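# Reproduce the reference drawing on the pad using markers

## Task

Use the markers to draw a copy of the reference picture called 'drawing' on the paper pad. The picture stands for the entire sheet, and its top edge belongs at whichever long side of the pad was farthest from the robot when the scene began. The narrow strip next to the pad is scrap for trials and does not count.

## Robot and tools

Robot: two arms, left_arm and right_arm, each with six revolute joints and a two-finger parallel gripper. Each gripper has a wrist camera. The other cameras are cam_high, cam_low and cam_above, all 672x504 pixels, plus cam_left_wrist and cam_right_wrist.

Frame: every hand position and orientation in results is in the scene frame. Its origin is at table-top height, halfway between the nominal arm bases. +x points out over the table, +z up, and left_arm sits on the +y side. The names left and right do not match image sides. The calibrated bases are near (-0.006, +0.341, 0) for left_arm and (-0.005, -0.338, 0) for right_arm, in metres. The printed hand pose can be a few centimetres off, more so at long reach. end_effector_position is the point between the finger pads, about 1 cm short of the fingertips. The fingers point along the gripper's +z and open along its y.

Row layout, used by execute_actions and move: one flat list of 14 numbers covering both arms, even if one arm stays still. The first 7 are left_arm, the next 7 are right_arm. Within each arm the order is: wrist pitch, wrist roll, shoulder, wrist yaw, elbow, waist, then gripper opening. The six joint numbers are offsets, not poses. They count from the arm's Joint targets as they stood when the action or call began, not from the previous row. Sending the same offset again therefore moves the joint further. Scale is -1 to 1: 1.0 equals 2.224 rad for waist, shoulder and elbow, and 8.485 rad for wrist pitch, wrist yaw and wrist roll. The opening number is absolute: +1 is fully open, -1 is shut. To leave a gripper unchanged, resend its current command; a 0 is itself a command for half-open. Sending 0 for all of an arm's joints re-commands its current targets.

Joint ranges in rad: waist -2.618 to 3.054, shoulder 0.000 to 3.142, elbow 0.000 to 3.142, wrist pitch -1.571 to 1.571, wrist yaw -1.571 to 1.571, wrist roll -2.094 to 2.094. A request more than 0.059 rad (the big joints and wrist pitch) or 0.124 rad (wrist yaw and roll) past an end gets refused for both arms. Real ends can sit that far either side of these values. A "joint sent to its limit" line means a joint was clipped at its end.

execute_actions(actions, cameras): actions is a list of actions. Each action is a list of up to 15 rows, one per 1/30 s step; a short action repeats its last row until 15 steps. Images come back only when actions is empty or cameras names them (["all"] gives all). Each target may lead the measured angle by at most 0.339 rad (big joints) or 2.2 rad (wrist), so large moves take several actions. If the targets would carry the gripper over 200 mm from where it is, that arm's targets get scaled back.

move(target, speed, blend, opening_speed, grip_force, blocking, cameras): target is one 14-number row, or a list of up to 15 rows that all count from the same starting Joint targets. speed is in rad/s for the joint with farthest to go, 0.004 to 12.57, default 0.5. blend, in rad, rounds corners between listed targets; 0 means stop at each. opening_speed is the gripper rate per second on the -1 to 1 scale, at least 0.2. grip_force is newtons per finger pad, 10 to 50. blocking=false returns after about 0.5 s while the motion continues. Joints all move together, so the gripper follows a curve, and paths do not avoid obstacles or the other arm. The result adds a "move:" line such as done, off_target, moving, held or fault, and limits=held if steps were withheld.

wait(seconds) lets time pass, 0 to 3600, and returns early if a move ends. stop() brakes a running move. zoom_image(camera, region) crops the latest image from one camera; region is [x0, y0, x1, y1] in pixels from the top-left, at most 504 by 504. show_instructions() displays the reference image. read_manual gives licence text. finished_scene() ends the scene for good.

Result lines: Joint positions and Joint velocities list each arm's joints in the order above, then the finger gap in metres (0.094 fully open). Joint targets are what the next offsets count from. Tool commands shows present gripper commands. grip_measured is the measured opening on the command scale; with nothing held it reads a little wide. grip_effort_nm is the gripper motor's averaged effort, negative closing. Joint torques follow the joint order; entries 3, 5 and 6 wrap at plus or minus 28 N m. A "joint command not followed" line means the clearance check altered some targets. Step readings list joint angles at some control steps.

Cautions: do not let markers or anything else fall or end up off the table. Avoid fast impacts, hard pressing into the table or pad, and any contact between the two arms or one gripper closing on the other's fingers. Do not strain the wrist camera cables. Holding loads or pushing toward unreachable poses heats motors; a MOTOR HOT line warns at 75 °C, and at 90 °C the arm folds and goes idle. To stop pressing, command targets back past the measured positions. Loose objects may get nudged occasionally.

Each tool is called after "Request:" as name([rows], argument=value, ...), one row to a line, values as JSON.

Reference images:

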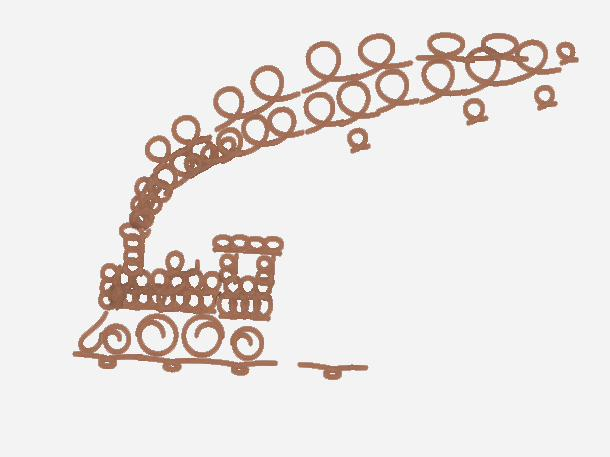

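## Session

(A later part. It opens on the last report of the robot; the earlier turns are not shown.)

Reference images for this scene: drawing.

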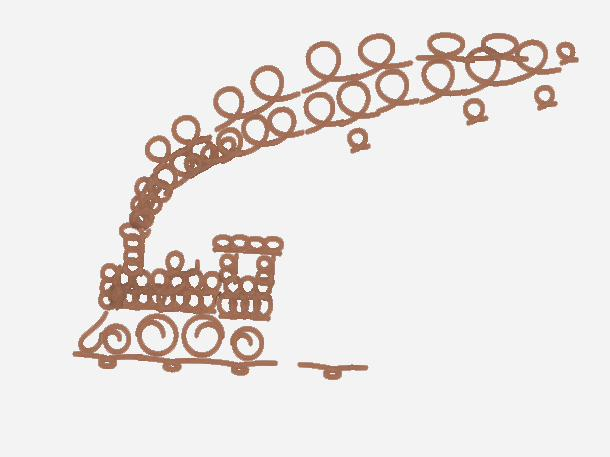

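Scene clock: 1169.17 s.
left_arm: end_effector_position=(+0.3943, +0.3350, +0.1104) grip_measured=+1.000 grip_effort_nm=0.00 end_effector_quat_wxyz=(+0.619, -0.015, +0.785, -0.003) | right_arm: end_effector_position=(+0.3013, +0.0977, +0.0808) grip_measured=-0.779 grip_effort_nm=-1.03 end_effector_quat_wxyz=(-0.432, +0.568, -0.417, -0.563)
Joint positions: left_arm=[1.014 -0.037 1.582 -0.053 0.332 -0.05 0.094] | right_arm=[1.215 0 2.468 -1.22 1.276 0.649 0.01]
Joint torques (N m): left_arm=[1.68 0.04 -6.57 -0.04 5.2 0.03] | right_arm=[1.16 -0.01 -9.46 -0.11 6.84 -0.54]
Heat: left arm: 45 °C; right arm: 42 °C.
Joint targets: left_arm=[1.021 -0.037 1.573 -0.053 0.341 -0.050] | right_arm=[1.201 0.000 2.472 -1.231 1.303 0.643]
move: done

Request:
move([
  [0,0,0,0,0,0,1,0,0,0,-0.001673,0,-0.001811,-1],
  [0,0,0,0,0,0,1,0,0,0,-0.006312,0,-0.008077,-1],
  [0,0,0,0,0,0,1,0,0,0,-0.007863,0,-0.012332,-1],
  [0,0,0,0,0,0,1,0,0,0,-0.005447,0,-0.012332,-1],
  [0,0,0,0,0,0,1,0,0,0,-0.005053,0,-0.013786,-1],
  [0,0,0,0,0,0,1,0,0,0,-0.003932,0,-0.014327,-1],
  [0,0,0,0,0,0,1,0,0,0,-0.003932,0,-0.003901,-1],
  [0,0,0,0,0,0,1,0,0,0,-0.001881,0,-0.003024,-1],
  [0,0,0,0,0,0,1,0,0,0,0.000259,0,-0.000474,-1],
  [0,0,0,0,0,0,1,0,0,0,0.001343,0,0.003042,-1],
  [0,0,0,0,0,0,1,0,0,0,-0.001073,0,0.003042,-1],
  [0,0,0,0,0,0,1,0,0,0,-0.001467,0,0.004496,-1],
  [0,0,0,0,0,0,1,0,0,0,-0.002588,0,0.005037,-1],
  [0,0,0,0,0,0,1,0,0,0,-0.002588,0,-0.005389,-1],
  [0,0,0,0,0,0,1,0,0,0,-0.004639,0,-0.006266,-1],
], speed=[0.0484,0.0442,0.024,0.12,0.0115,0.0317,0.08,0.047,0.0466,0.02,0.12,0.0115,0.0317,0.08,0.047], blend=[0.0015,0.0015,0.0015,0.0015,0.0015,0.0015,0.0015,0.0015,0.0015,0.0015,0.0015,0.0015,0.0015,0.0015,0])

Request:
move([
  [0,0,0,0,0,0,1,0,0,0,-0.001673,0,-0.001811,-1],
  [0,0,0,0,0,0,1,0,0,0,-0.006312,0,-0.008077,-1],
  [0,0,0,0,0,0,1,0,0,0,-0.007863,0,-0.012332,-1],
  [0,0,0,0,0,0,1,0,0,0,-0.005447,0,-0.012332,-1],
  [0,0,0,0,0,0,1,0,0,0,-0.005053,0,-0.013786,-1],
  [0,0,0,0,0,0,1,0,0,0,-0.003932,0,-0.014327,-1],
  [0,0,0,0,0,0,1,0,0,0,-0.003932,0,-0.003901,-1],
  [0,0,0,0,0,0,1,0,0,0,-0.001881,0,-0.003024,-1],
  [0,0,0,0,0,0,1,0,0,0,0.000259,0,-0.000474,-1],
  [0,0,0,0,0,0,1,0,0,0,0.001343,0,0.003042,-1],
  [0,0,0,0,0,0,1,0,0,0,-0.001073,0,0.003042,-1],
  [0,0,0,0,0,0,1,0,0,0,-0.001467,0,0.004496,-1],
  [0,0,0,0,0,0,1,0,0,0,-0.002588,0,0.005037,-1],
  [0,0,0,0,0,0,1,0,0,0,-0.002588,0,-0.005389,-1],
  [0,0,0,0,0,0,1,0,0,0,-0.004639,0,-0.006266,-1],
], speed=[0.0484,0.0442,0.024,0.12,0.0115,0.0317,0.08,0.047,0.0466,0.02,0.12,0.0115,0.0317,0.08,0.047], blend=[0.0015,0.0015,0.0015,0.0015,0.0015,0.0015,0.0015,0.0015,0.0015,0.0015,0.0015,0.0015,0.0015,0.0015,0])

Request:
move([
  [0,0,0,0,0,0,1,0,0,0,-0.001673,0,-0.001811,-1],
  [0,0,0,0,0,0,1,0,0,0,-0.006312,0,-0.008077,-1],
  [0,0,0,0,0,0,1,0,0,0,-0.007863,0,-0.012332,-1],
  [0,0,0,0,0,0,1,0,0,0,-0.005447,0,-0.012332,-1],
  [0,0,0,0,0,0,1,0,0,0,-0.005053,0,-0.013786,-1],
  [0,0,0,0,0,0,1,0,0,0,-0.003932,0,-0.014327,-1],
  [0,0,0,0,0,0,1,0,0,0,-0.003932,0,-0.003901,-1],
  [0,0,0,0,0,0,1,0,0,0,-0.001881,0,-0.003024,-1],
  [0,0,0,0,0,0,1,0,0,0,0.000259,0,-0.000474,-1],
  [0,0,0,0,0,0,1,0,0,0,0.001343,0,0.003042,-1],
  [0,0,0,0,0,0,1,0,0,0,-0.001073,0,0.003042,-1],
  [0,0,0,0,0,0,1,0,0,0,-0.001467,0,0.004496,-1],
  [0,0,0,0,0,0,1,0,0,0,-0.002588,0,0.005037,-1],
  [0,0,0,0,0,0,1,0,0,0,-0.002588,0,-0.005389,-1],
  [0,0,0,0,0,0,1,0,0,0,-0.004639,0,-0.006266,-1],
], speed=[0.0484,0.0442,0.024,0.12,0.0115,0.0317,0.08,0.047,0.0466,0.02,0.12,0.0115,0.0317,0.08,0.047], blend=[0.0015,0.0015,0.0015,0.0015,0.0015,0.0015,0.0015,0.0015,0.0015,0.0015,0.0015,0.0015,0.0015,0.0015,0])

Request:
move([
  [0,0,0,0,0,0,1,0,0,0,-0.001673,0,-0.001811,-1],
  [0,0,0,0,0,0,1,0,0,0,-0.006312,0,-0.008077,-1],
  [0,0,0,0,0,0,1,0,0,0,-0.007863,0,-0.012332,-1],
  [0,0,0,0,0,0,1,0,0,0,-0.005447,0,-0.012332,-1],
  [0,0,0,0,0,0,1,0,0,0,-0.005053,0,-0.013786,-1],
  [0,0,0,0,0,0,1,0,0,0,-0.003932,0,-0.014327,-1],
  [0,0,0,0,0,0,1,0,0,0,-0.003932,0,-0.003901,-1],
  [0,0,0,0,0,0,1,0,0,0,-0.001881,0,-0.003024,-1],
  [0,0,0,0,0,0,1,0,0,0,0.000259,0,-0.000474,-1],
  [0,0,0,0,0,0,1,0,0,0,0.001343,0,0.003042,-1],
  [0,0,0,0,0,0,1,0,0,0,-0.001073,0,0.003042,-1],
  [0,0,0,0,0,0,1,0,0,0,-0.001467,0,0.004496,-1],
  [0,0,0,0,0,0,1,0,0,0,-0.002588,0,0.005037,-1],
  [0,0,0,0,0,0,1,0,0,0,-0.002588,0,-0.005389,-1],
  [0,0,0,0,0,0,1,0,0,0,-0.004639,0,-0.006266,-1],
], speed=[0.0484,0.0442,0.024,0.12,0.0115,0.0317,0.08,0.047,0.0466,0.02,0.12,0.0115,0.0317,0.08,0.047], blend=[0.0015,0.0015,0.0015,0.0015,0.0015,0.0015,0.0015,0.0015,0.0015,0.0015,0.0015,0.0015,0.0015,0.0015,0])

Request:
move([
  [0,0,0,0,0,0,1,0,0,0,-0.0043,0,-0.0056,-1],
  [0,0,0,0,0,0,1,0.011024,0,0,-0.0043,0,-0.0056,-1],
  [0,0,0,0,0,0,1,0.011024,0,0,0.014015,0,0.015291,-1],
  [0,0,0,0,0,0,1,0.011024,0,0,0.00989,0,-0.000446,-1],
  [0,0,0,0,0,0,1,0,0,0,0.00989,0,-0.000446,-1],
], speed=[0.045,0.2,0.4,0.05,0.12])

Request:
move([
  [0,0,0,0,0,0,1,0,0,0,0,0,-0.004226,-1],
  [0,0,0,0,0,0,1,0,0,0,0.002016,0,-0.004226,-1],
  [0,0,0,0,0,0,1,0,0,0,0.0049,0,-0.00665,-1],
  [0,0,0,0,0,0,1,0.011024,0,0,0.0049,0,-0.00665,-1],
  [0,0,0,0,0,0,1,0.011024,0,0,0.0049,0,-0.22,-1],
], speed=[0.04,0.12,0.028,0.2,0.4], cameras=["cam_above"])

Scene clock: 1180.30 s.
left_arm: end_effector_position=(+0.3943, +0.3350, +0.1104) grip_measured=+1.000 grip_effort_nm=0.00 end_effector_quat_wxyz=(+0.619, -0.015, +0.785, -0.003) | right_arm: end_effector_position=(+0.3006, +0.0913, +0.0806) grip_measured=-0.779 grip_effort_nm=-1.03 end_effector_quat_wxyz=(-0.425, +0.573, -0.410, -0.568)
Joint positions: left_arm=[1.014 -0.037 1.582 -0.053 0.332 -0.05 0.094] | right_arm=[1.214 0 2.468 -1.259 1.276 0.635 0.01]
Joint torques (N m): left_arm=[1.66 0.01 -6.58 -0.04 5.27 -0.14] | right_arm=[1.14 -0.01 -9.43 -0.09 6.82 -0.54]
Heat: left arm: 45 °C; right arm: 42 °C.
Joint targets: left_arm=[1.021 -0.037 1.573 -0.053 0.341 -0.050] | right_arm=[1.200 0.000 2.472 -1.270 1.303 0.629]
move: done

Scene clock: 1186.17 s.
left_arm: end_effector_position=(+0.3943, +0.3350, +0.1104) grip_measured=+1.000 grip_effort_nm=0.00 end_effector_quat_wxyz=(+0.619, -0.015, +0.785, -0.003) | right_arm: end_effector_position=(+0.2997, +0.0849, +0.0805) grip_measured=-0.779 grip_effort_nm=-1.03 end_effector_quat_wxyz=(-0.417, +0.579, -0.403, -0.573)
Joint positions: left_arm=[1.014 -0.037 1.582 -0.053 0.332 -0.05 0.094] | right_arm=[1.214 0 2.468 -1.299 1.276 0.621 0.01]
Joint torques (N m): left_arm=[1.68 0.02 -6.37 -0.03 5.23 -0.14] | right_arm=[1.12 -0.01 -9.42 -0.1 6.79 -0.57]
Heat: left arm: 45 °C; right arm: 42 °C.
Joint targets: left_arm=[1.021 -0.037 1.573 -0.053 0.341 -0.050] | right_arm=[1.201 0.000 2.472 -1.309 1.303 0.615]
move: done

Scene clock: 1192.03 s.
left_arm: end_effector_position=(+0.3943, +0.3350, +0.1104) grip_measured=+1.000 grip_effort_nm=0.00 end_effector_quat_wxyz=(+0.619, -0.015, +0.785, -0.003) | right_arm: end_effector_position=(+0.2982, +0.0787, +0.0803) grip_measured=-0.779 grip_effort_nm=-1.03 end_effector_quat_wxyz=(-0.409, +0.584, -0.395, -0.579)
Joint positions: left_arm=[1.014 -0.037 1.582 -0.053 0.332 -0.05 0.094] | right_arm=[1.214 0 2.468 -1.338 1.276 0.609 0.01]
Joint torques (N m): left_arm=[1.66 0.01 -6.42 -0.04 5.24 -0.06] | right_arm=[1.1 -0.01 -9.39 -0.09 6.76 -0.69]
Heat: left arm: 45 °C; right arm: 42 °C.
Joint targets: left_arm=[1.021 -0.037 1.573 -0.053 0.341 -0.050] | right_arm=[1.201 0.000 2.472 -1.349 1.303 0.601]
move: done

Scene clock: 1197.90 s.
left_arm: end_effector_position=(+0.3943, +0.3350, +0.1104) grip_measured=+1.000 grip_effort_nm=0.00 end_effector_quat_wxyz=(+0.619, -0.015, +0.785, -0.003) | right_arm: end_effector_position=(+0.2974, +0.0719, +0.0802) grip_measured=-0.779 grip_effort_nm=-1.03 end_effector_quat_wxyz=(-0.402, +0.590, -0.388, -0.584)
Joint positions: left_arm=[1.014 -0.037 1.582 -0.053 0.332 -0.05 0.094] | right_arm=[1.214 0 2.468 -1.378 1.276 0.595 0.01]
Joint torques (N m): left_arm=[1.67 0.04 -6.67 -0.02 5.38 -0.13] | right_arm=[1.08 0 -9.37 -0.06 6.74 -0.69]
Heat: left arm: 45 °C; right arm: 42 °C.
Joint targets: left_arm=[1.021 -0.037 1.573 -0.053 0.341 -0.050] | right_arm=[1.201 0.000 2.472 -1.388 1.303 0.587]
move: done

Scene clock: 1203.67 s.
left_arm: end_effector_position=(+0.3943, +0.3350, +0.1104) grip_measured=+1.000 grip_effort_nm=0.00 end_effector_quat_wxyz=(+0.619, -0.015, +0.785, -0.003) | right_arm: end_effector_position=(+0.3127, +0.0754, +0.0805) grip_measured=-0.779 grip_effort_nm=-1.03 end_effector_quat_wxyz=(-0.426, +0.572, -0.412, -0.567)
Joint positions: left_arm=[1.014 -0.037 1.582 -0.053 0.332 -0.05 0.094] | right_arm=[1.215 0 2.468 -1.298 1.276 0.591 0.01]
Joint torques (N m): left_arm=[1.66 0.05 -6.57 -0.02 5.27 -0.09] | right_arm=[1.13 -0.01 -9.44 -0.06 6.82 -0.42]
Heat: left arm: 45 °C; right arm: 42 °C.
Joint targets: left_arm=[1.021 -0.037 1.573 -0.053 0.341 -0.050] | right_arm=[1.201 0.000 2.472 -1.304 1.303 0.586]
move: done

Scene clock: 1208.67 s.
left_arm: end_effector_position=(+0.3943, +0.3350, +0.1104) grip_measured=+1.000 grip_effort_nm=0.00 end_effector_quat_wxyz=(+0.619, -0.015, +0.785, -0.003) | right_arm: end_effector_position=(+0.4773, -0.1288, +0.0878) grip_measured=-0.779 grip_effort_nm=-1.03 end_effector_quat_wxyz=(+0.577, -0.455, +0.530, +0.424)
Joint positions: left_arm=[1.014 -0.037 1.582 -0.053 0.332 -0.05 0.094] | right_arm=[1.272 0 2.468 -1.267 1.276 0.091 0.01]
Joint torques (N m): left_arm=[1.66 0.06 -6.54 -0.04 5.29 0.03] | right_arm=[1.43 -0.01 -9.33 0.09 6.78 0.53]
Heat: left arm: 45 °C; right arm: 42 °C.
Joint targets: left_arm=[1.021 -0.037 1.573 -0.053 0.341 -0.050] | right_arm=[1.294 0.000 2.472 -1.263 1.303 0.097]
move: done

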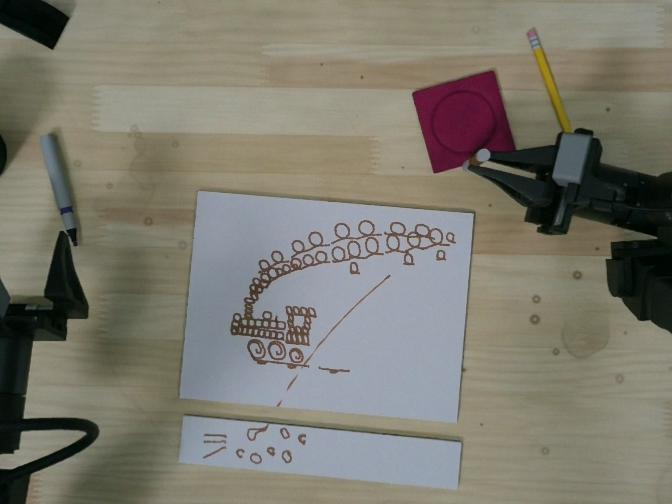

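Request:
zoom_image(camera="cam_above", region=[215, 280, 335, 370])

Scaled by 4.200 from the camera's image (finer frame: 960x720).

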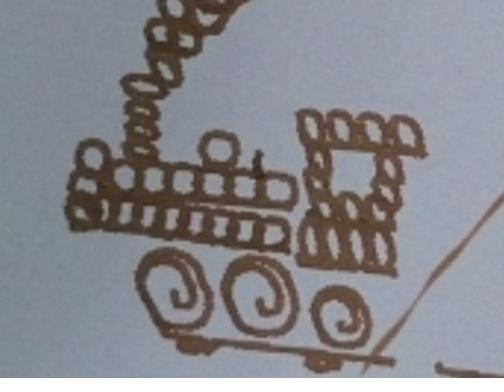

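Request:
move([
  [0,0,0,0,0,0,1,0,0,0,0.022061,0,0.282969,-1],
  [0,0,0,0,0,0,1,0,0,0,0.017936,0,0.267232,-1],
  [0,0,0,0,0,0,1,-0.011024,0,0,0.017936,0,0.267232,-1],
], speed=[0.5,0.05,0.12])

Request:
move([
  [0,0,0,0,0,0,1,0,0,0,0,0,-0.004226,-1],
  [0,0,0,0,0,0,1,0,0,0,0.002016,0,-0.004226,-1],
  [0,0,0,0,0,0,1,0,0,0,0.004047,0,-0.008082,-1],
  [0,0,0,0,0,0,1,0,0,0,0.001631,0,-0.008082,-1],
  [0,0,0,0,0,0,1,0,0,0,-0.013376,0,-0.029059,-1],
  [0,0,0,0,0,0,1,0,0,0,-0.022991,0,-0.042913,-1],
  [0,0,0,0,0,0,1,0,0,0,-0.032102,0,-0.05618,-1],
  [0,0,0,0,0,0,1,0.011024,0,0,-0.032102,0,-0.05618,-1],
], speed=[0.04,0.12,0.0172,0.12,0.0475,0.0435,0.0412,0.2], blend=[0.0015,0.0015,0.0015,0.0015,0.0015,0.0015,0,0])

Request:
move([
  [0,0,0,0,0,0,1,0,0,0,0.040902,0,0.093681,-1],
  [0,0,0,0,0,0,1,0,0,0,0.036777,0,0.077944,-1],
  [0,0,0,0,0,0,1,-0.011024,0,0,0.036777,0,0.077944,-1],
], speed=[0.5,0.05,0.12])

Request:
move([
  [0,0,0,0,0,0,1,0,0,0,0,0,-0.004226,-1],
  [0,0,0,0,0,0,1,0,0,0,-0.001923,0,-0.00666,-1],
  [0,0,0,0,0,0,1,0,0,0,-0.004869,0,-0.009848,-1],
  [0,0,0,0,0,0,1,0,0,0,-0.007044,0,-0.010919,-1],
  [0,0,0,0,0,0,1,0,0,0,-0.007044,0,-0.000493,-1],
  [0,0,0,0,0,0,1,0,0,0,-0.007905,0,0.000631,-1],
  [0,0,0,0,0,0,1,0,0,0,-0.005489,0,0.000631,-1],
  [0,0,0,0,0,0,1,0,0,0,-0.004612,0,0.003587,-1],
  [0,0,0,0,0,0,1,0,0,0,-0.002849,0,0.006498,-1],
  [0,0,0,0,0,0,1,0,0,0,0.000097,0,0.009686,-1],
  [0,0,0,0,0,0,1,0,0,0,0.002272,0,0.010757,-1],
  [0,0,0,0,0,0,1,0,0,0,0.002272,0,0.000331,-1],
  [0,0,0,0,0,0,1,0,0,0,0.003133,0,-0.000793,-1],
  [0,0,0,0,0,0,1,0,0,0,0.000717,0,-0.000793,-1],
  [0,0,0,0,0,0,1,0,0,0,-0.00003,0,-0.00429,-1],
], speed=[0.04,0.05,0.055,0.051,0.08,0.0203,0.12,0.0198,0.0453,0.055,0.051,0.08,0.0203,0.12,0.0162], blend=[0.0015,0.0015,0.0015,0.0015,0.0015,0.0015,0.0015,0.0015,0.0015,0.0015,0.0015,0.0015,0.0015,0.0015,0])

Request:
move([
  [0,0,0,0,0,0,1,0,0,0,-0.000545,0,-0.003036,-1],
  [0,0,0,0,0,0,1,0,0,0,-0.002242,0,-0.009483,-1],
  [0,0,0,0,0,0,1,0,0,0,-0.003939,0,-0.01593,-1],
  [0,0,0,0,0,0,1,0.011024,0,0,-0.003939,0,-0.01593,-1],
  [0,0,0,0,0,0,1,0.011024,0,0,-0.008765,0,0.005813,-1],
  [0,0,0,0,0,0,1,0.011024,0,0,-0.01289,0,-0.009924,-1],
  [0,0,0,0,0,0,1,0,0,0,-0.01289,0,-0.009924,-1],
], speed=[0.0157,0.0169,0.0169,0.2,0.4,0.05,0.12], blend=[0.0015,0.0015,0,0,0,0,0])

Scene clock: 1231.63 s.
left_arm: end_effector_position=(+0.3943, +0.3350, +0.1104) grip_measured=+1.000 grip_effort_nm=0.00 end_effector_quat_wxyz=(+0.619, -0.015, +0.785, -0.003) | right_arm: end_effector_position=(+0.3008, +0.1171, +0.0813) grip_measured=-0.779 grip_effort_nm=-1.03 end_effector_quat_wxyz=(-0.452, +0.552, -0.436, -0.549)
Joint positions: left_arm=[1.014 -0.037 1.582 -0.053 0.332 -0.05 0.094] | right_arm=[1.215 0 2.468 -1.104 1.276 0.696 0.01]
Joint torques (N m): left_arm=[1.67 0.06 -6.54 -0.02 5.19 -0.1] | right_arm=[1.22 -0.01 -9.51 -0.04 6.91 -0.39]
Heat: left arm: 45 °C; right arm: 42 °C.
Joint targets: left_arm=[1.021 -0.037 1.573 -0.053 0.341 -0.050] | right_arm=[1.201 0.000 2.472 -1.110 1.303 0.691]
move: done

Scene clock: 1241.07 s.
left_arm: end_effector_position=(+0.3943, +0.3350, +0.1104) grip_measured=+1.000 grip_effort_nm=0.00 end_effector_quat_wxyz=(+0.619, -0.015, +0.785, -0.003) | right_arm: end_effector_position=(+0.3063, +0.0650, +0.0862) grip_measured=-0.779 grip_effort_nm=-1.03 end_effector_quat_wxyz=(-0.427, +0.593, -0.375, -0.570)
Joint positions: left_arm=[1.014 -0.037 1.582 -0.053 0.332 -0.05 0.094] | right_arm=[1.272 0 2.468 -1.377 1.276 0.573 0.01]
Joint torques (N m): left_arm=[1.68 0.05 -6.54 -0.05 5.29 -0.05] | right_arm=[1.37 0 -9.36 -0.02 6.72 -0.58]
Heat: left arm: 45 °C; right arm: 42 °C.
Joint targets: left_arm=[1.021 -0.037 1.573 -0.053 0.341 -0.050] | right_arm=[1.294 0.000 2.472 -1.383 1.303 0.566]
move: done

Scene clock: 1244.93 s.
left_arm: end_effector_position=(+0.3943, +0.3350, +0.1104) grip_measured=+1.000 grip_effort_nm=0.00 end_effector_quat_wxyz=(+0.619, -0.015, +0.785, -0.003) | right_arm: end_effector_position=(+0.2853, +0.1330, +0.0814) grip_measured=-0.779 grip_effort_nm=-1.03 end_effector_quat_wxyz=(-0.449, +0.554, -0.434, -0.551)
Joint positions: left_arm=[1.014 -0.037 1.582 -0.053 0.332 -0.05 0.094] | right_arm=[1.215 0 2.468 -1.065 1.276 0.744 0.01]
Joint torques (N m): left_arm=[1.68 0.07 -6.32 -0.05 5.23 0.01] | right_arm=[1.23 0 -9.54 -0.06 6.91 -0.39]
Heat: left arm: 45 °C; right arm: 42 °C.
Joint targets: left_arm=[1.021 -0.037 1.573 -0.053 0.341 -0.050] | right_arm=[1.201 0.000 2.472 -1.071 1.303 0.740]
move: done

Scene clock: 1250.20 s.
left_arm: end_effector_position=(+0.3943, +0.3350, +0.1104) grip_measured=+1.000 grip_effort_nm=0.00 end_effector_quat_wxyz=(+0.619, -0.015, +0.785, -0.003) | right_arm: end_effector_position=(+0.2886, +0.1310, +0.0814) grip_measured=-0.779 grip_effort_nm=-1.03 end_effector_quat_wxyz=(-0.451, +0.552, -0.436, -0.549)
Joint positions: left_arm=[1.014 -0.037 1.582 -0.053 0.332 -0.05 0.094] | right_arm=[1.215 0 2.468 -1.065 1.276 0.737 0.01]
Joint torques (N m): left_arm=[1.68 0.03 -6.46 -0.03 5.3 0.03] | right_arm=[1.24 0 -9.52 -0.05 6.94 -0.62]
Heat: left arm: 45 °C; right arm: 42 °C.
Joint targets: left_arm=[1.021 -0.037 1.573 -0.053 0.341 -0.050] | right_arm=[1.201 0.000 2.472 -1.071 1.303 0.730]
move: done

Scene clock: 1256.77 s.
left_arm: end_effector_position=(+0.3943, +0.3350, +0.1104) grip_measured=+1.000 grip_effort_nm=0.00 end_effector_quat_wxyz=(+0.619, -0.015, +0.785, -0.003) | right_arm: end_effector_position=(+0.2809, +0.1188, +0.0810) grip_measured=-0.779 grip_effort_nm=-1.03 end_effector_quat_wxyz=(-0.427, +0.571, -0.412, -0.567)
Joint positions: left_arm=[1.014 -0.037 1.582 -0.053 0.332 -0.05 0.094] | right_arm=[1.215 0 2.468 -1.174 1.276 0.713 0.01]
Joint torques (N m): left_arm=[1.64 0.06 -6.38 -0.06 5.34 -0.16] | right_arm=[1.19 -0.01 -9.51 -0.05 6.87 -0.42]
Heat: left arm: 45 °C; right arm: 42 °C.
Joint targets: left_arm=[1.021 -0.037 1.573 -0.053 0.341 -0.050] | right_arm=[1.200 0.000 2.472 -1.180 1.303 0.708]
move: done

Request:
move([
  [0,0,0,0,0,0,1,0,0,0,0,0,-0.004226,-1],
  [0,0,0,0,0,0,1,0,0,0,-0.001033,0,-0.004833,-1],
  [0,0,0,0,0,0,1,0,0,0,-0.002282,0,-0.006558,-1],
  [0,0,0,0,0,0,1,0,0,0,-0.003261,0,-0.009543,-1],
  [0,0,0,0,0,0,1,0,0,0,-0.000845,0,-0.009543,-1],
  [0,0,0,0,0,0,1,0,0,0,0.000189,0,-0.010836,-1],
  [0,0,0,0,0,0,1,0,0,0,0.000189,0,-0.00041,-1],
  [0,0,0,0,0,0,1,0,0,0,0.002828,0,0.000973,-1],
  [0,0,0,0,0,0,1,0,0,0,0.005853,0,0.004664,-1],
  [0,0,0,0,0,0,1,0,0,0,0.007822,0,0.010246,-1],
  [0,0,0,0,0,0,1,0,0,0,0.005406,0,0.010246,-1],
  [0,0,0,0,0,0,1,0,0,0,0.00376,0,0.012342,-1],
  [0,0,0,0,0,0,1,0,0,0,0.00376,0,0.001916,-1],
  [0,0,0,0,0,0,1,0,0,0,0.002085,0,0.001452,-1],
  [0,0,0,0,0,0,1,0,0,0,-0.001645,0,-0.001914,-1],
], speed=[0.04,0.06,0.048,0.0205,0.12,0.0224,0.08,0.05,0.05,0.0218,0.12,0.022,0.08,0.0455,0.0527], blend=[0.0015,0.0015,0.0015,0.0015,0.0015,0.0015,0.0015,0.0015,0.0015,0.0015,0.0015,0.0015,0.0015,0.0015,0])

Request:
move([
  [0,0,0,0,0,0,1,0,0,0,-0.003134,0,-0.004796,-1],
  [0,0,0,0,0,0,1,0,0,0,-0.004558,0,-0.009763,-1],
  [0,0,0,0,0,0,1,0,0,0,-0.002142,0,-0.009763,-1],
  [0,0,0,0,0,0,1,0,0,0,-0.000366,0,-0.012092,-1],
  [0,0,0,0,0,0,1,0,0,0,-0.000366,0,-0.001666,-1],
  [0,0,0,0,0,0,1,0,0,0,0.003566,0,0.000326,-1],
  [0,0,0,0,0,0,1,0,0,0,0.007659,0,0.005193,-1],
  [0,0,0,0,0,0,1,0,0,0,0.01027,0,0.012284,-1],
  [0,0,0,0,0,0,1,0,0,0,0.007854,0,0.012284,-1],
  [0,0,0,0,0,0,1,0,0,0,0.006078,0,0.014613,-1],
  [0,0,0,0,0,0,1,0,0,0,0.006078,0,0.004187,-1],
  [0,0,0,0,0,0,1,0,0,0,0.00373,0,0.003367,-1],
  [0,0,0,0,0,0,1,0,0,0,0.001064,0,0.001176,-1],
  [0,0,0,0,0,0,1,0.011024,0,0,0.001064,0,0.001176,-1],
], speed=[0.043,0.0168,0.12,0.0214,0.08,0.0487,0.05,0.0227,0.12,0.0214,0.08,0.0464,0.053,0.2], blend=[0.0015,0.0015,0.0015,0.0015,0.0015,0.0015,0.0015,0.0015,0.0015,0.0015,0.0015,0.0015,0,0])

Request:
move([
  [0,0,0,0,0,0,1,0,0,0,0.018177,0,0.039435,-1],
  [0,0,0,0,0,0,1,0,0,0,0.014052,0,0.023698,-1],
  [0,0,0,0,0,0,1,-0.011024,0,0,0.014052,0,0.023698,-1],
], speed=[0.4,0.05,0.12])

Request:
move([
  [0,0,0,0,0,0,1,0,0,0,0,0,-0.004226,-1],
  [0,0,0,0,0,0,1,0,0,0,-0.006865,0,-0.012546,-1],
  [0,0,0,0,0,0,1,0,0,0,-0.013329,0,-0.020866,-1],
  [0,0,0,0,0,0,1,0,0,0,-0.015867,0,-0.023684,-1],
  [0,0,0,0,0,0,1,0,0,0,-0.017595,0,-0.024652,-1],
  [0,0,0,0,0,0,1,0,0,0,-0.017595,0,-0.014226,-1],
  [0,0,0,0,0,0,1,0,0,0,-0.018083,0,-0.013578,-1],
  [0,0,0,0,0,0,1,0,0,0,-0.015667,0,-0.013578,-1],
  [0,0,0,0,0,0,1,0,0,0,-0.01463,0,-0.010685,-1],
  [0,0,0,0,0,0,1,0,0,0,-0.012346,0,-0.007311,-1],
  [0,0,0,0,0,0,1,0,0,0,-0.010153,0,-0.005069,-1],
  [0,0,0,0,0,0,1,0,0,0,-0.008716,0,-0.004342,-1],
  [0,0,0,0,0,0,1,0,0,0,-0.008716,0,-0.014768,-1],
  [0,0,0,0,0,0,1,0,0,0,-0.008228,0,-0.015416,-1],
  [0,0,0,0,0,0,1,0,0,0,-0.010644,0,-0.015416,-1],
], speed=[0.04,0.0544,0.0513,0.049,0.05,0.08,0.02,0.12,0.022,0.045,0.052,0.05,0.08,0.02,0.12], blend=[0.0015,0.0015,0.0015,0.0015,0.0015,0.0015,0.0015,0.0015,0.0015,0.0015,0.0015,0.0015,0.0015,0.0015,0])

Request:
move([
  [0,0,0,0,0,0,1,0,0,0,-0.000823,0,-0.002485,-1],
  [0,0,0,0,0,0,1,0,0,0,-0.002685,0,-0.00545,-1],
  [0,0,0,0,0,0,1,0,0,0,-0.010967,0,-0.016186,-1],
  [0,0,0,0,0,0,1,0,0,0,-0.019217,0,-0.026901,-1],
  [0,0,0,0,0,0,1,0.011024,0,0,-0.019217,0,-0.026901,-1],
  [0,0,0,0,0,0,1,0.011024,0,0,-0.019217,0,-0.28,-1],
], speed=[0.0194,0.044,0.0478,0.0455,0.2,0.4], blend=[0.0015,0.0015,0.0015,0,0,0], cameras=["cam_above"])

Scene clock: 1264.53 s.
left_arm: end_effector_position=(+0.3943, +0.3350, +0.1104) grip_measured=+1.000 grip_effort_nm=0.00 end_effector_quat_wxyz=(+0.619, -0.015, +0.785, -0.003) | right_arm: end_effector_position=(+0.2803, +0.1177, +0.0809) grip_measured=-0.779 grip_effort_nm=-1.03 end_effector_quat_wxyz=(-0.425, +0.572, -0.410, -0.569)
Joint positions: left_arm=[1.014 -0.037 1.582 -0.053 0.332 -0.05 0.094] | right_arm=[1.215 0 2.468 -1.184 1.276 0.71 0.01]
Joint torques (N m): left_arm=[1.69 0.05 -6.46 -0.04 5.24 -0.12] | right_arm=[1.18 -0.01 -9.46 -0.11 6.87 -0.53]
Heat: left arm: 45 °C; right arm: 42 °C.
Joint targets: left_arm=[1.021 -0.037 1.573 -0.053 0.341 -0.050] | right_arm=[1.201 0.000 2.472 -1.194 1.303 0.704]
move: done

Scene clock: 1272.93 s.
left_arm: end_effector_position=(+0.3943, +0.3350, +0.1104) grip_measured=+1.000 grip_effort_nm=0.00 end_effector_quat_wxyz=(+0.619, -0.015, +0.785, -0.003) | right_arm: end_effector_position=(+0.2798, +0.1183, +0.0887) grip_measured=-0.779 grip_effort_nm=-1.03 end_effector_quat_wxyz=(-0.445, +0.576, -0.391, -0.563)
Joint positions: left_arm=[1.014 -0.037 1.582 -0.053 0.332 -0.05 0.094] | right_arm=[1.27 0 2.468 -1.179 1.276 0.713 0.01]
Joint torques (N m): left_arm=[1.64 0.04 -6.43 -0.03 5.27 0.01] | right_arm=[1.49 -0.01 -9.47 -0.04 6.86 -0.54]
Heat: left arm: 45 °C; right arm: 42 °C.
Joint targets: left_arm=[1.021 -0.037 1.573 -0.053 0.341 -0.050] | right_arm=[1.294 0.000 2.472 -1.185 1.303 0.706]
move: done

Scene clock: 1276.50 s.
left_arm: end_effector_position=(+0.3943, +0.3350, +0.1104) grip_measured=+1.000 grip_effort_nm=0.00 end_effector_quat_wxyz=(+0.619, -0.015, +0.785, -0.003) | right_arm: end_effector_position=(+0.2769, +0.1388, +0.0815) grip_measured=-0.779 grip_effort_nm=-1.03 end_effector_quat_wxyz=(-0.445, +0.557, -0.429, -0.554)
Joint positions: left_arm=[1.014 -0.037 1.582 -0.053 0.332 -0.05 0.094] | right_arm=[1.215 0 2.468 -1.06 1.276 0.764 0.01]
Joint torques (N m): left_arm=[1.68 0.06 -6.49 -0.01 5.37 -0.08] | right_arm=[1.24 -0.01 -9.55 -0.06 6.89 -0.39]
Heat: left arm: 45 °C; right arm: 42 °C.
Joint targets: left_arm=[1.021 -0.037 1.573 -0.053 0.341 -0.050] | right_arm=[1.201 0.000 2.472 -1.066 1.303 0.759]
move: done

Scene clock: 1282.60 s.
left_arm: end_effector_position=(+0.3943, +0.3350, +0.1104) grip_measured=+1.000 grip_effort_nm=0.00 end_effector_quat_wxyz=(+0.619, -0.015, +0.785, -0.003) | right_arm: end_effector_position=(+0.2756, +0.1259, +0.0811) grip_measured=-0.779 grip_effort_nm=-1.03 end_effector_quat_wxyz=(-0.428, +0.570, -0.413, -0.567)
Joint positions: left_arm=[1.014 -0.037 1.582 -0.053 0.332 -0.05 0.094] | right_arm=[1.215 0 2.468 -1.15 1.276 0.733 0.01]
Joint torques (N m): left_arm=[1.65 0.03 -6.38 -0.05 5.18 -0.06] | right_arm=[1.19 0 -9.48 -0.06 6.87 -0.73]
Heat: left arm: 45 °C; right arm: 42 °C.
Joint targets: left_arm=[1.021 -0.037 1.573 -0.053 0.341 -0.050] | right_arm=[1.200 0.000 2.472 -1.156 1.303 0.725]
move: done

Scene clock: 1289.80 s.
left_arm: end_effector_position=(+0.3943, +0.3350, +0.1104) grip_measured=+1.000 grip_effort_nm=0.00 end_effector_quat_wxyz=(+0.619, -0.015, +0.785, -0.003) | right_arm: end_effector_position=(+0.4677, -0.1247, +0.0871) grip_measured=-0.779 grip_effort_nm=-1.03 end_effector_quat_wxyz=(+0.564, -0.470, +0.518, +0.438)
Joint positions: left_arm=[1.014 -0.037 1.582 -0.053 0.332 -0.05 0.094] | right_arm=[1.272 0 2.468 -1.316 1.276 0.096 0.01]
Joint torques (N m): left_arm=[1.67 0.04 -6.43 -0.05 5.2 -0.02] | right_arm=[1.41 -0.01 -9.37 0.01 6.78 0.44]
Heat: left arm: 45 °C; right arm: 42 °C.
Joint targets: left_arm=[1.021 -0.037 1.573 -0.053 0.341 -0.050] | right_arm=[1.294 0.000 2.472 -1.319 1.303 0.102]
move: done

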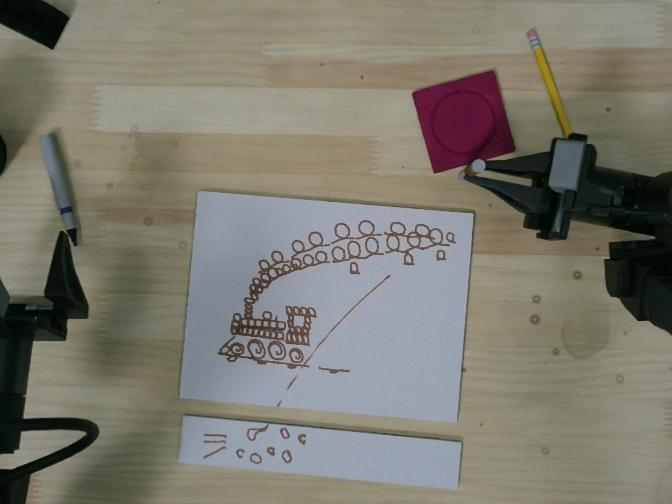

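Request:
zoom_image(camera="cam_above", region=[210, 280, 330, 370])

Request:
zoom_image(camera="cam_above", region=[175, 185, 479, 413])

Scaled by 4.200 from the camera's image (finer frame: 960x720).

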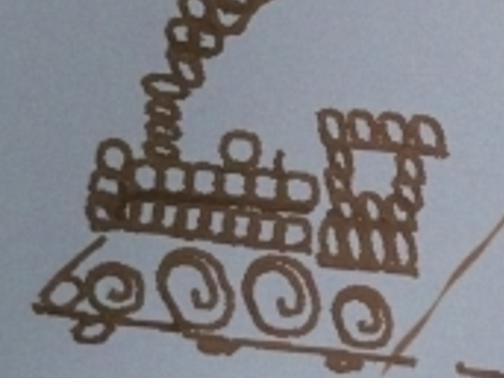

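Scaled by 1.658 from the camera's image (finer frame: 960x720).

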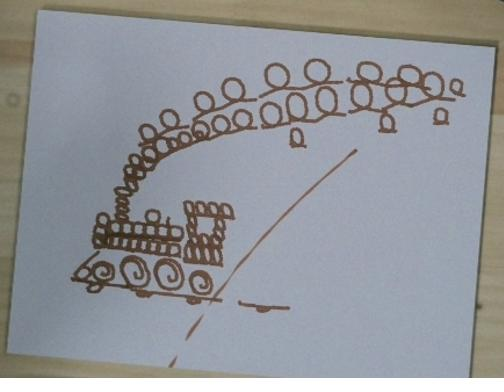

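Request:
zoom_image(camera="cam_above", region=[235, 215, 355, 305])

Request:
zoom_image(camera="cam_above", region=[345, 205, 465, 295])

Scaled by 4.200 from the camera's image (finer frame: 960x720).

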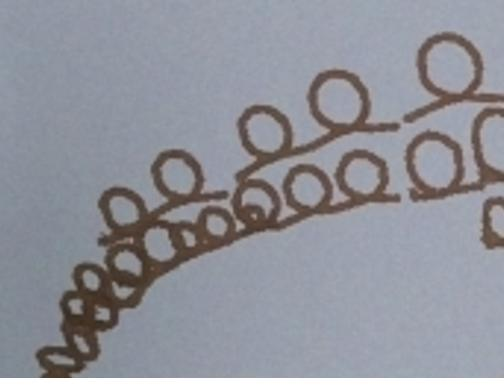

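Scaled by 4.200 from the camera's image (finer frame: 960x720).

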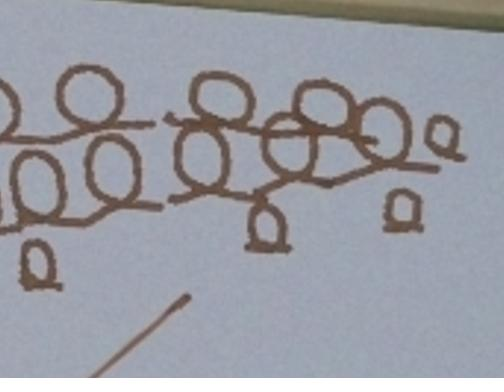

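Request:
finished_scene()

The scene is finished.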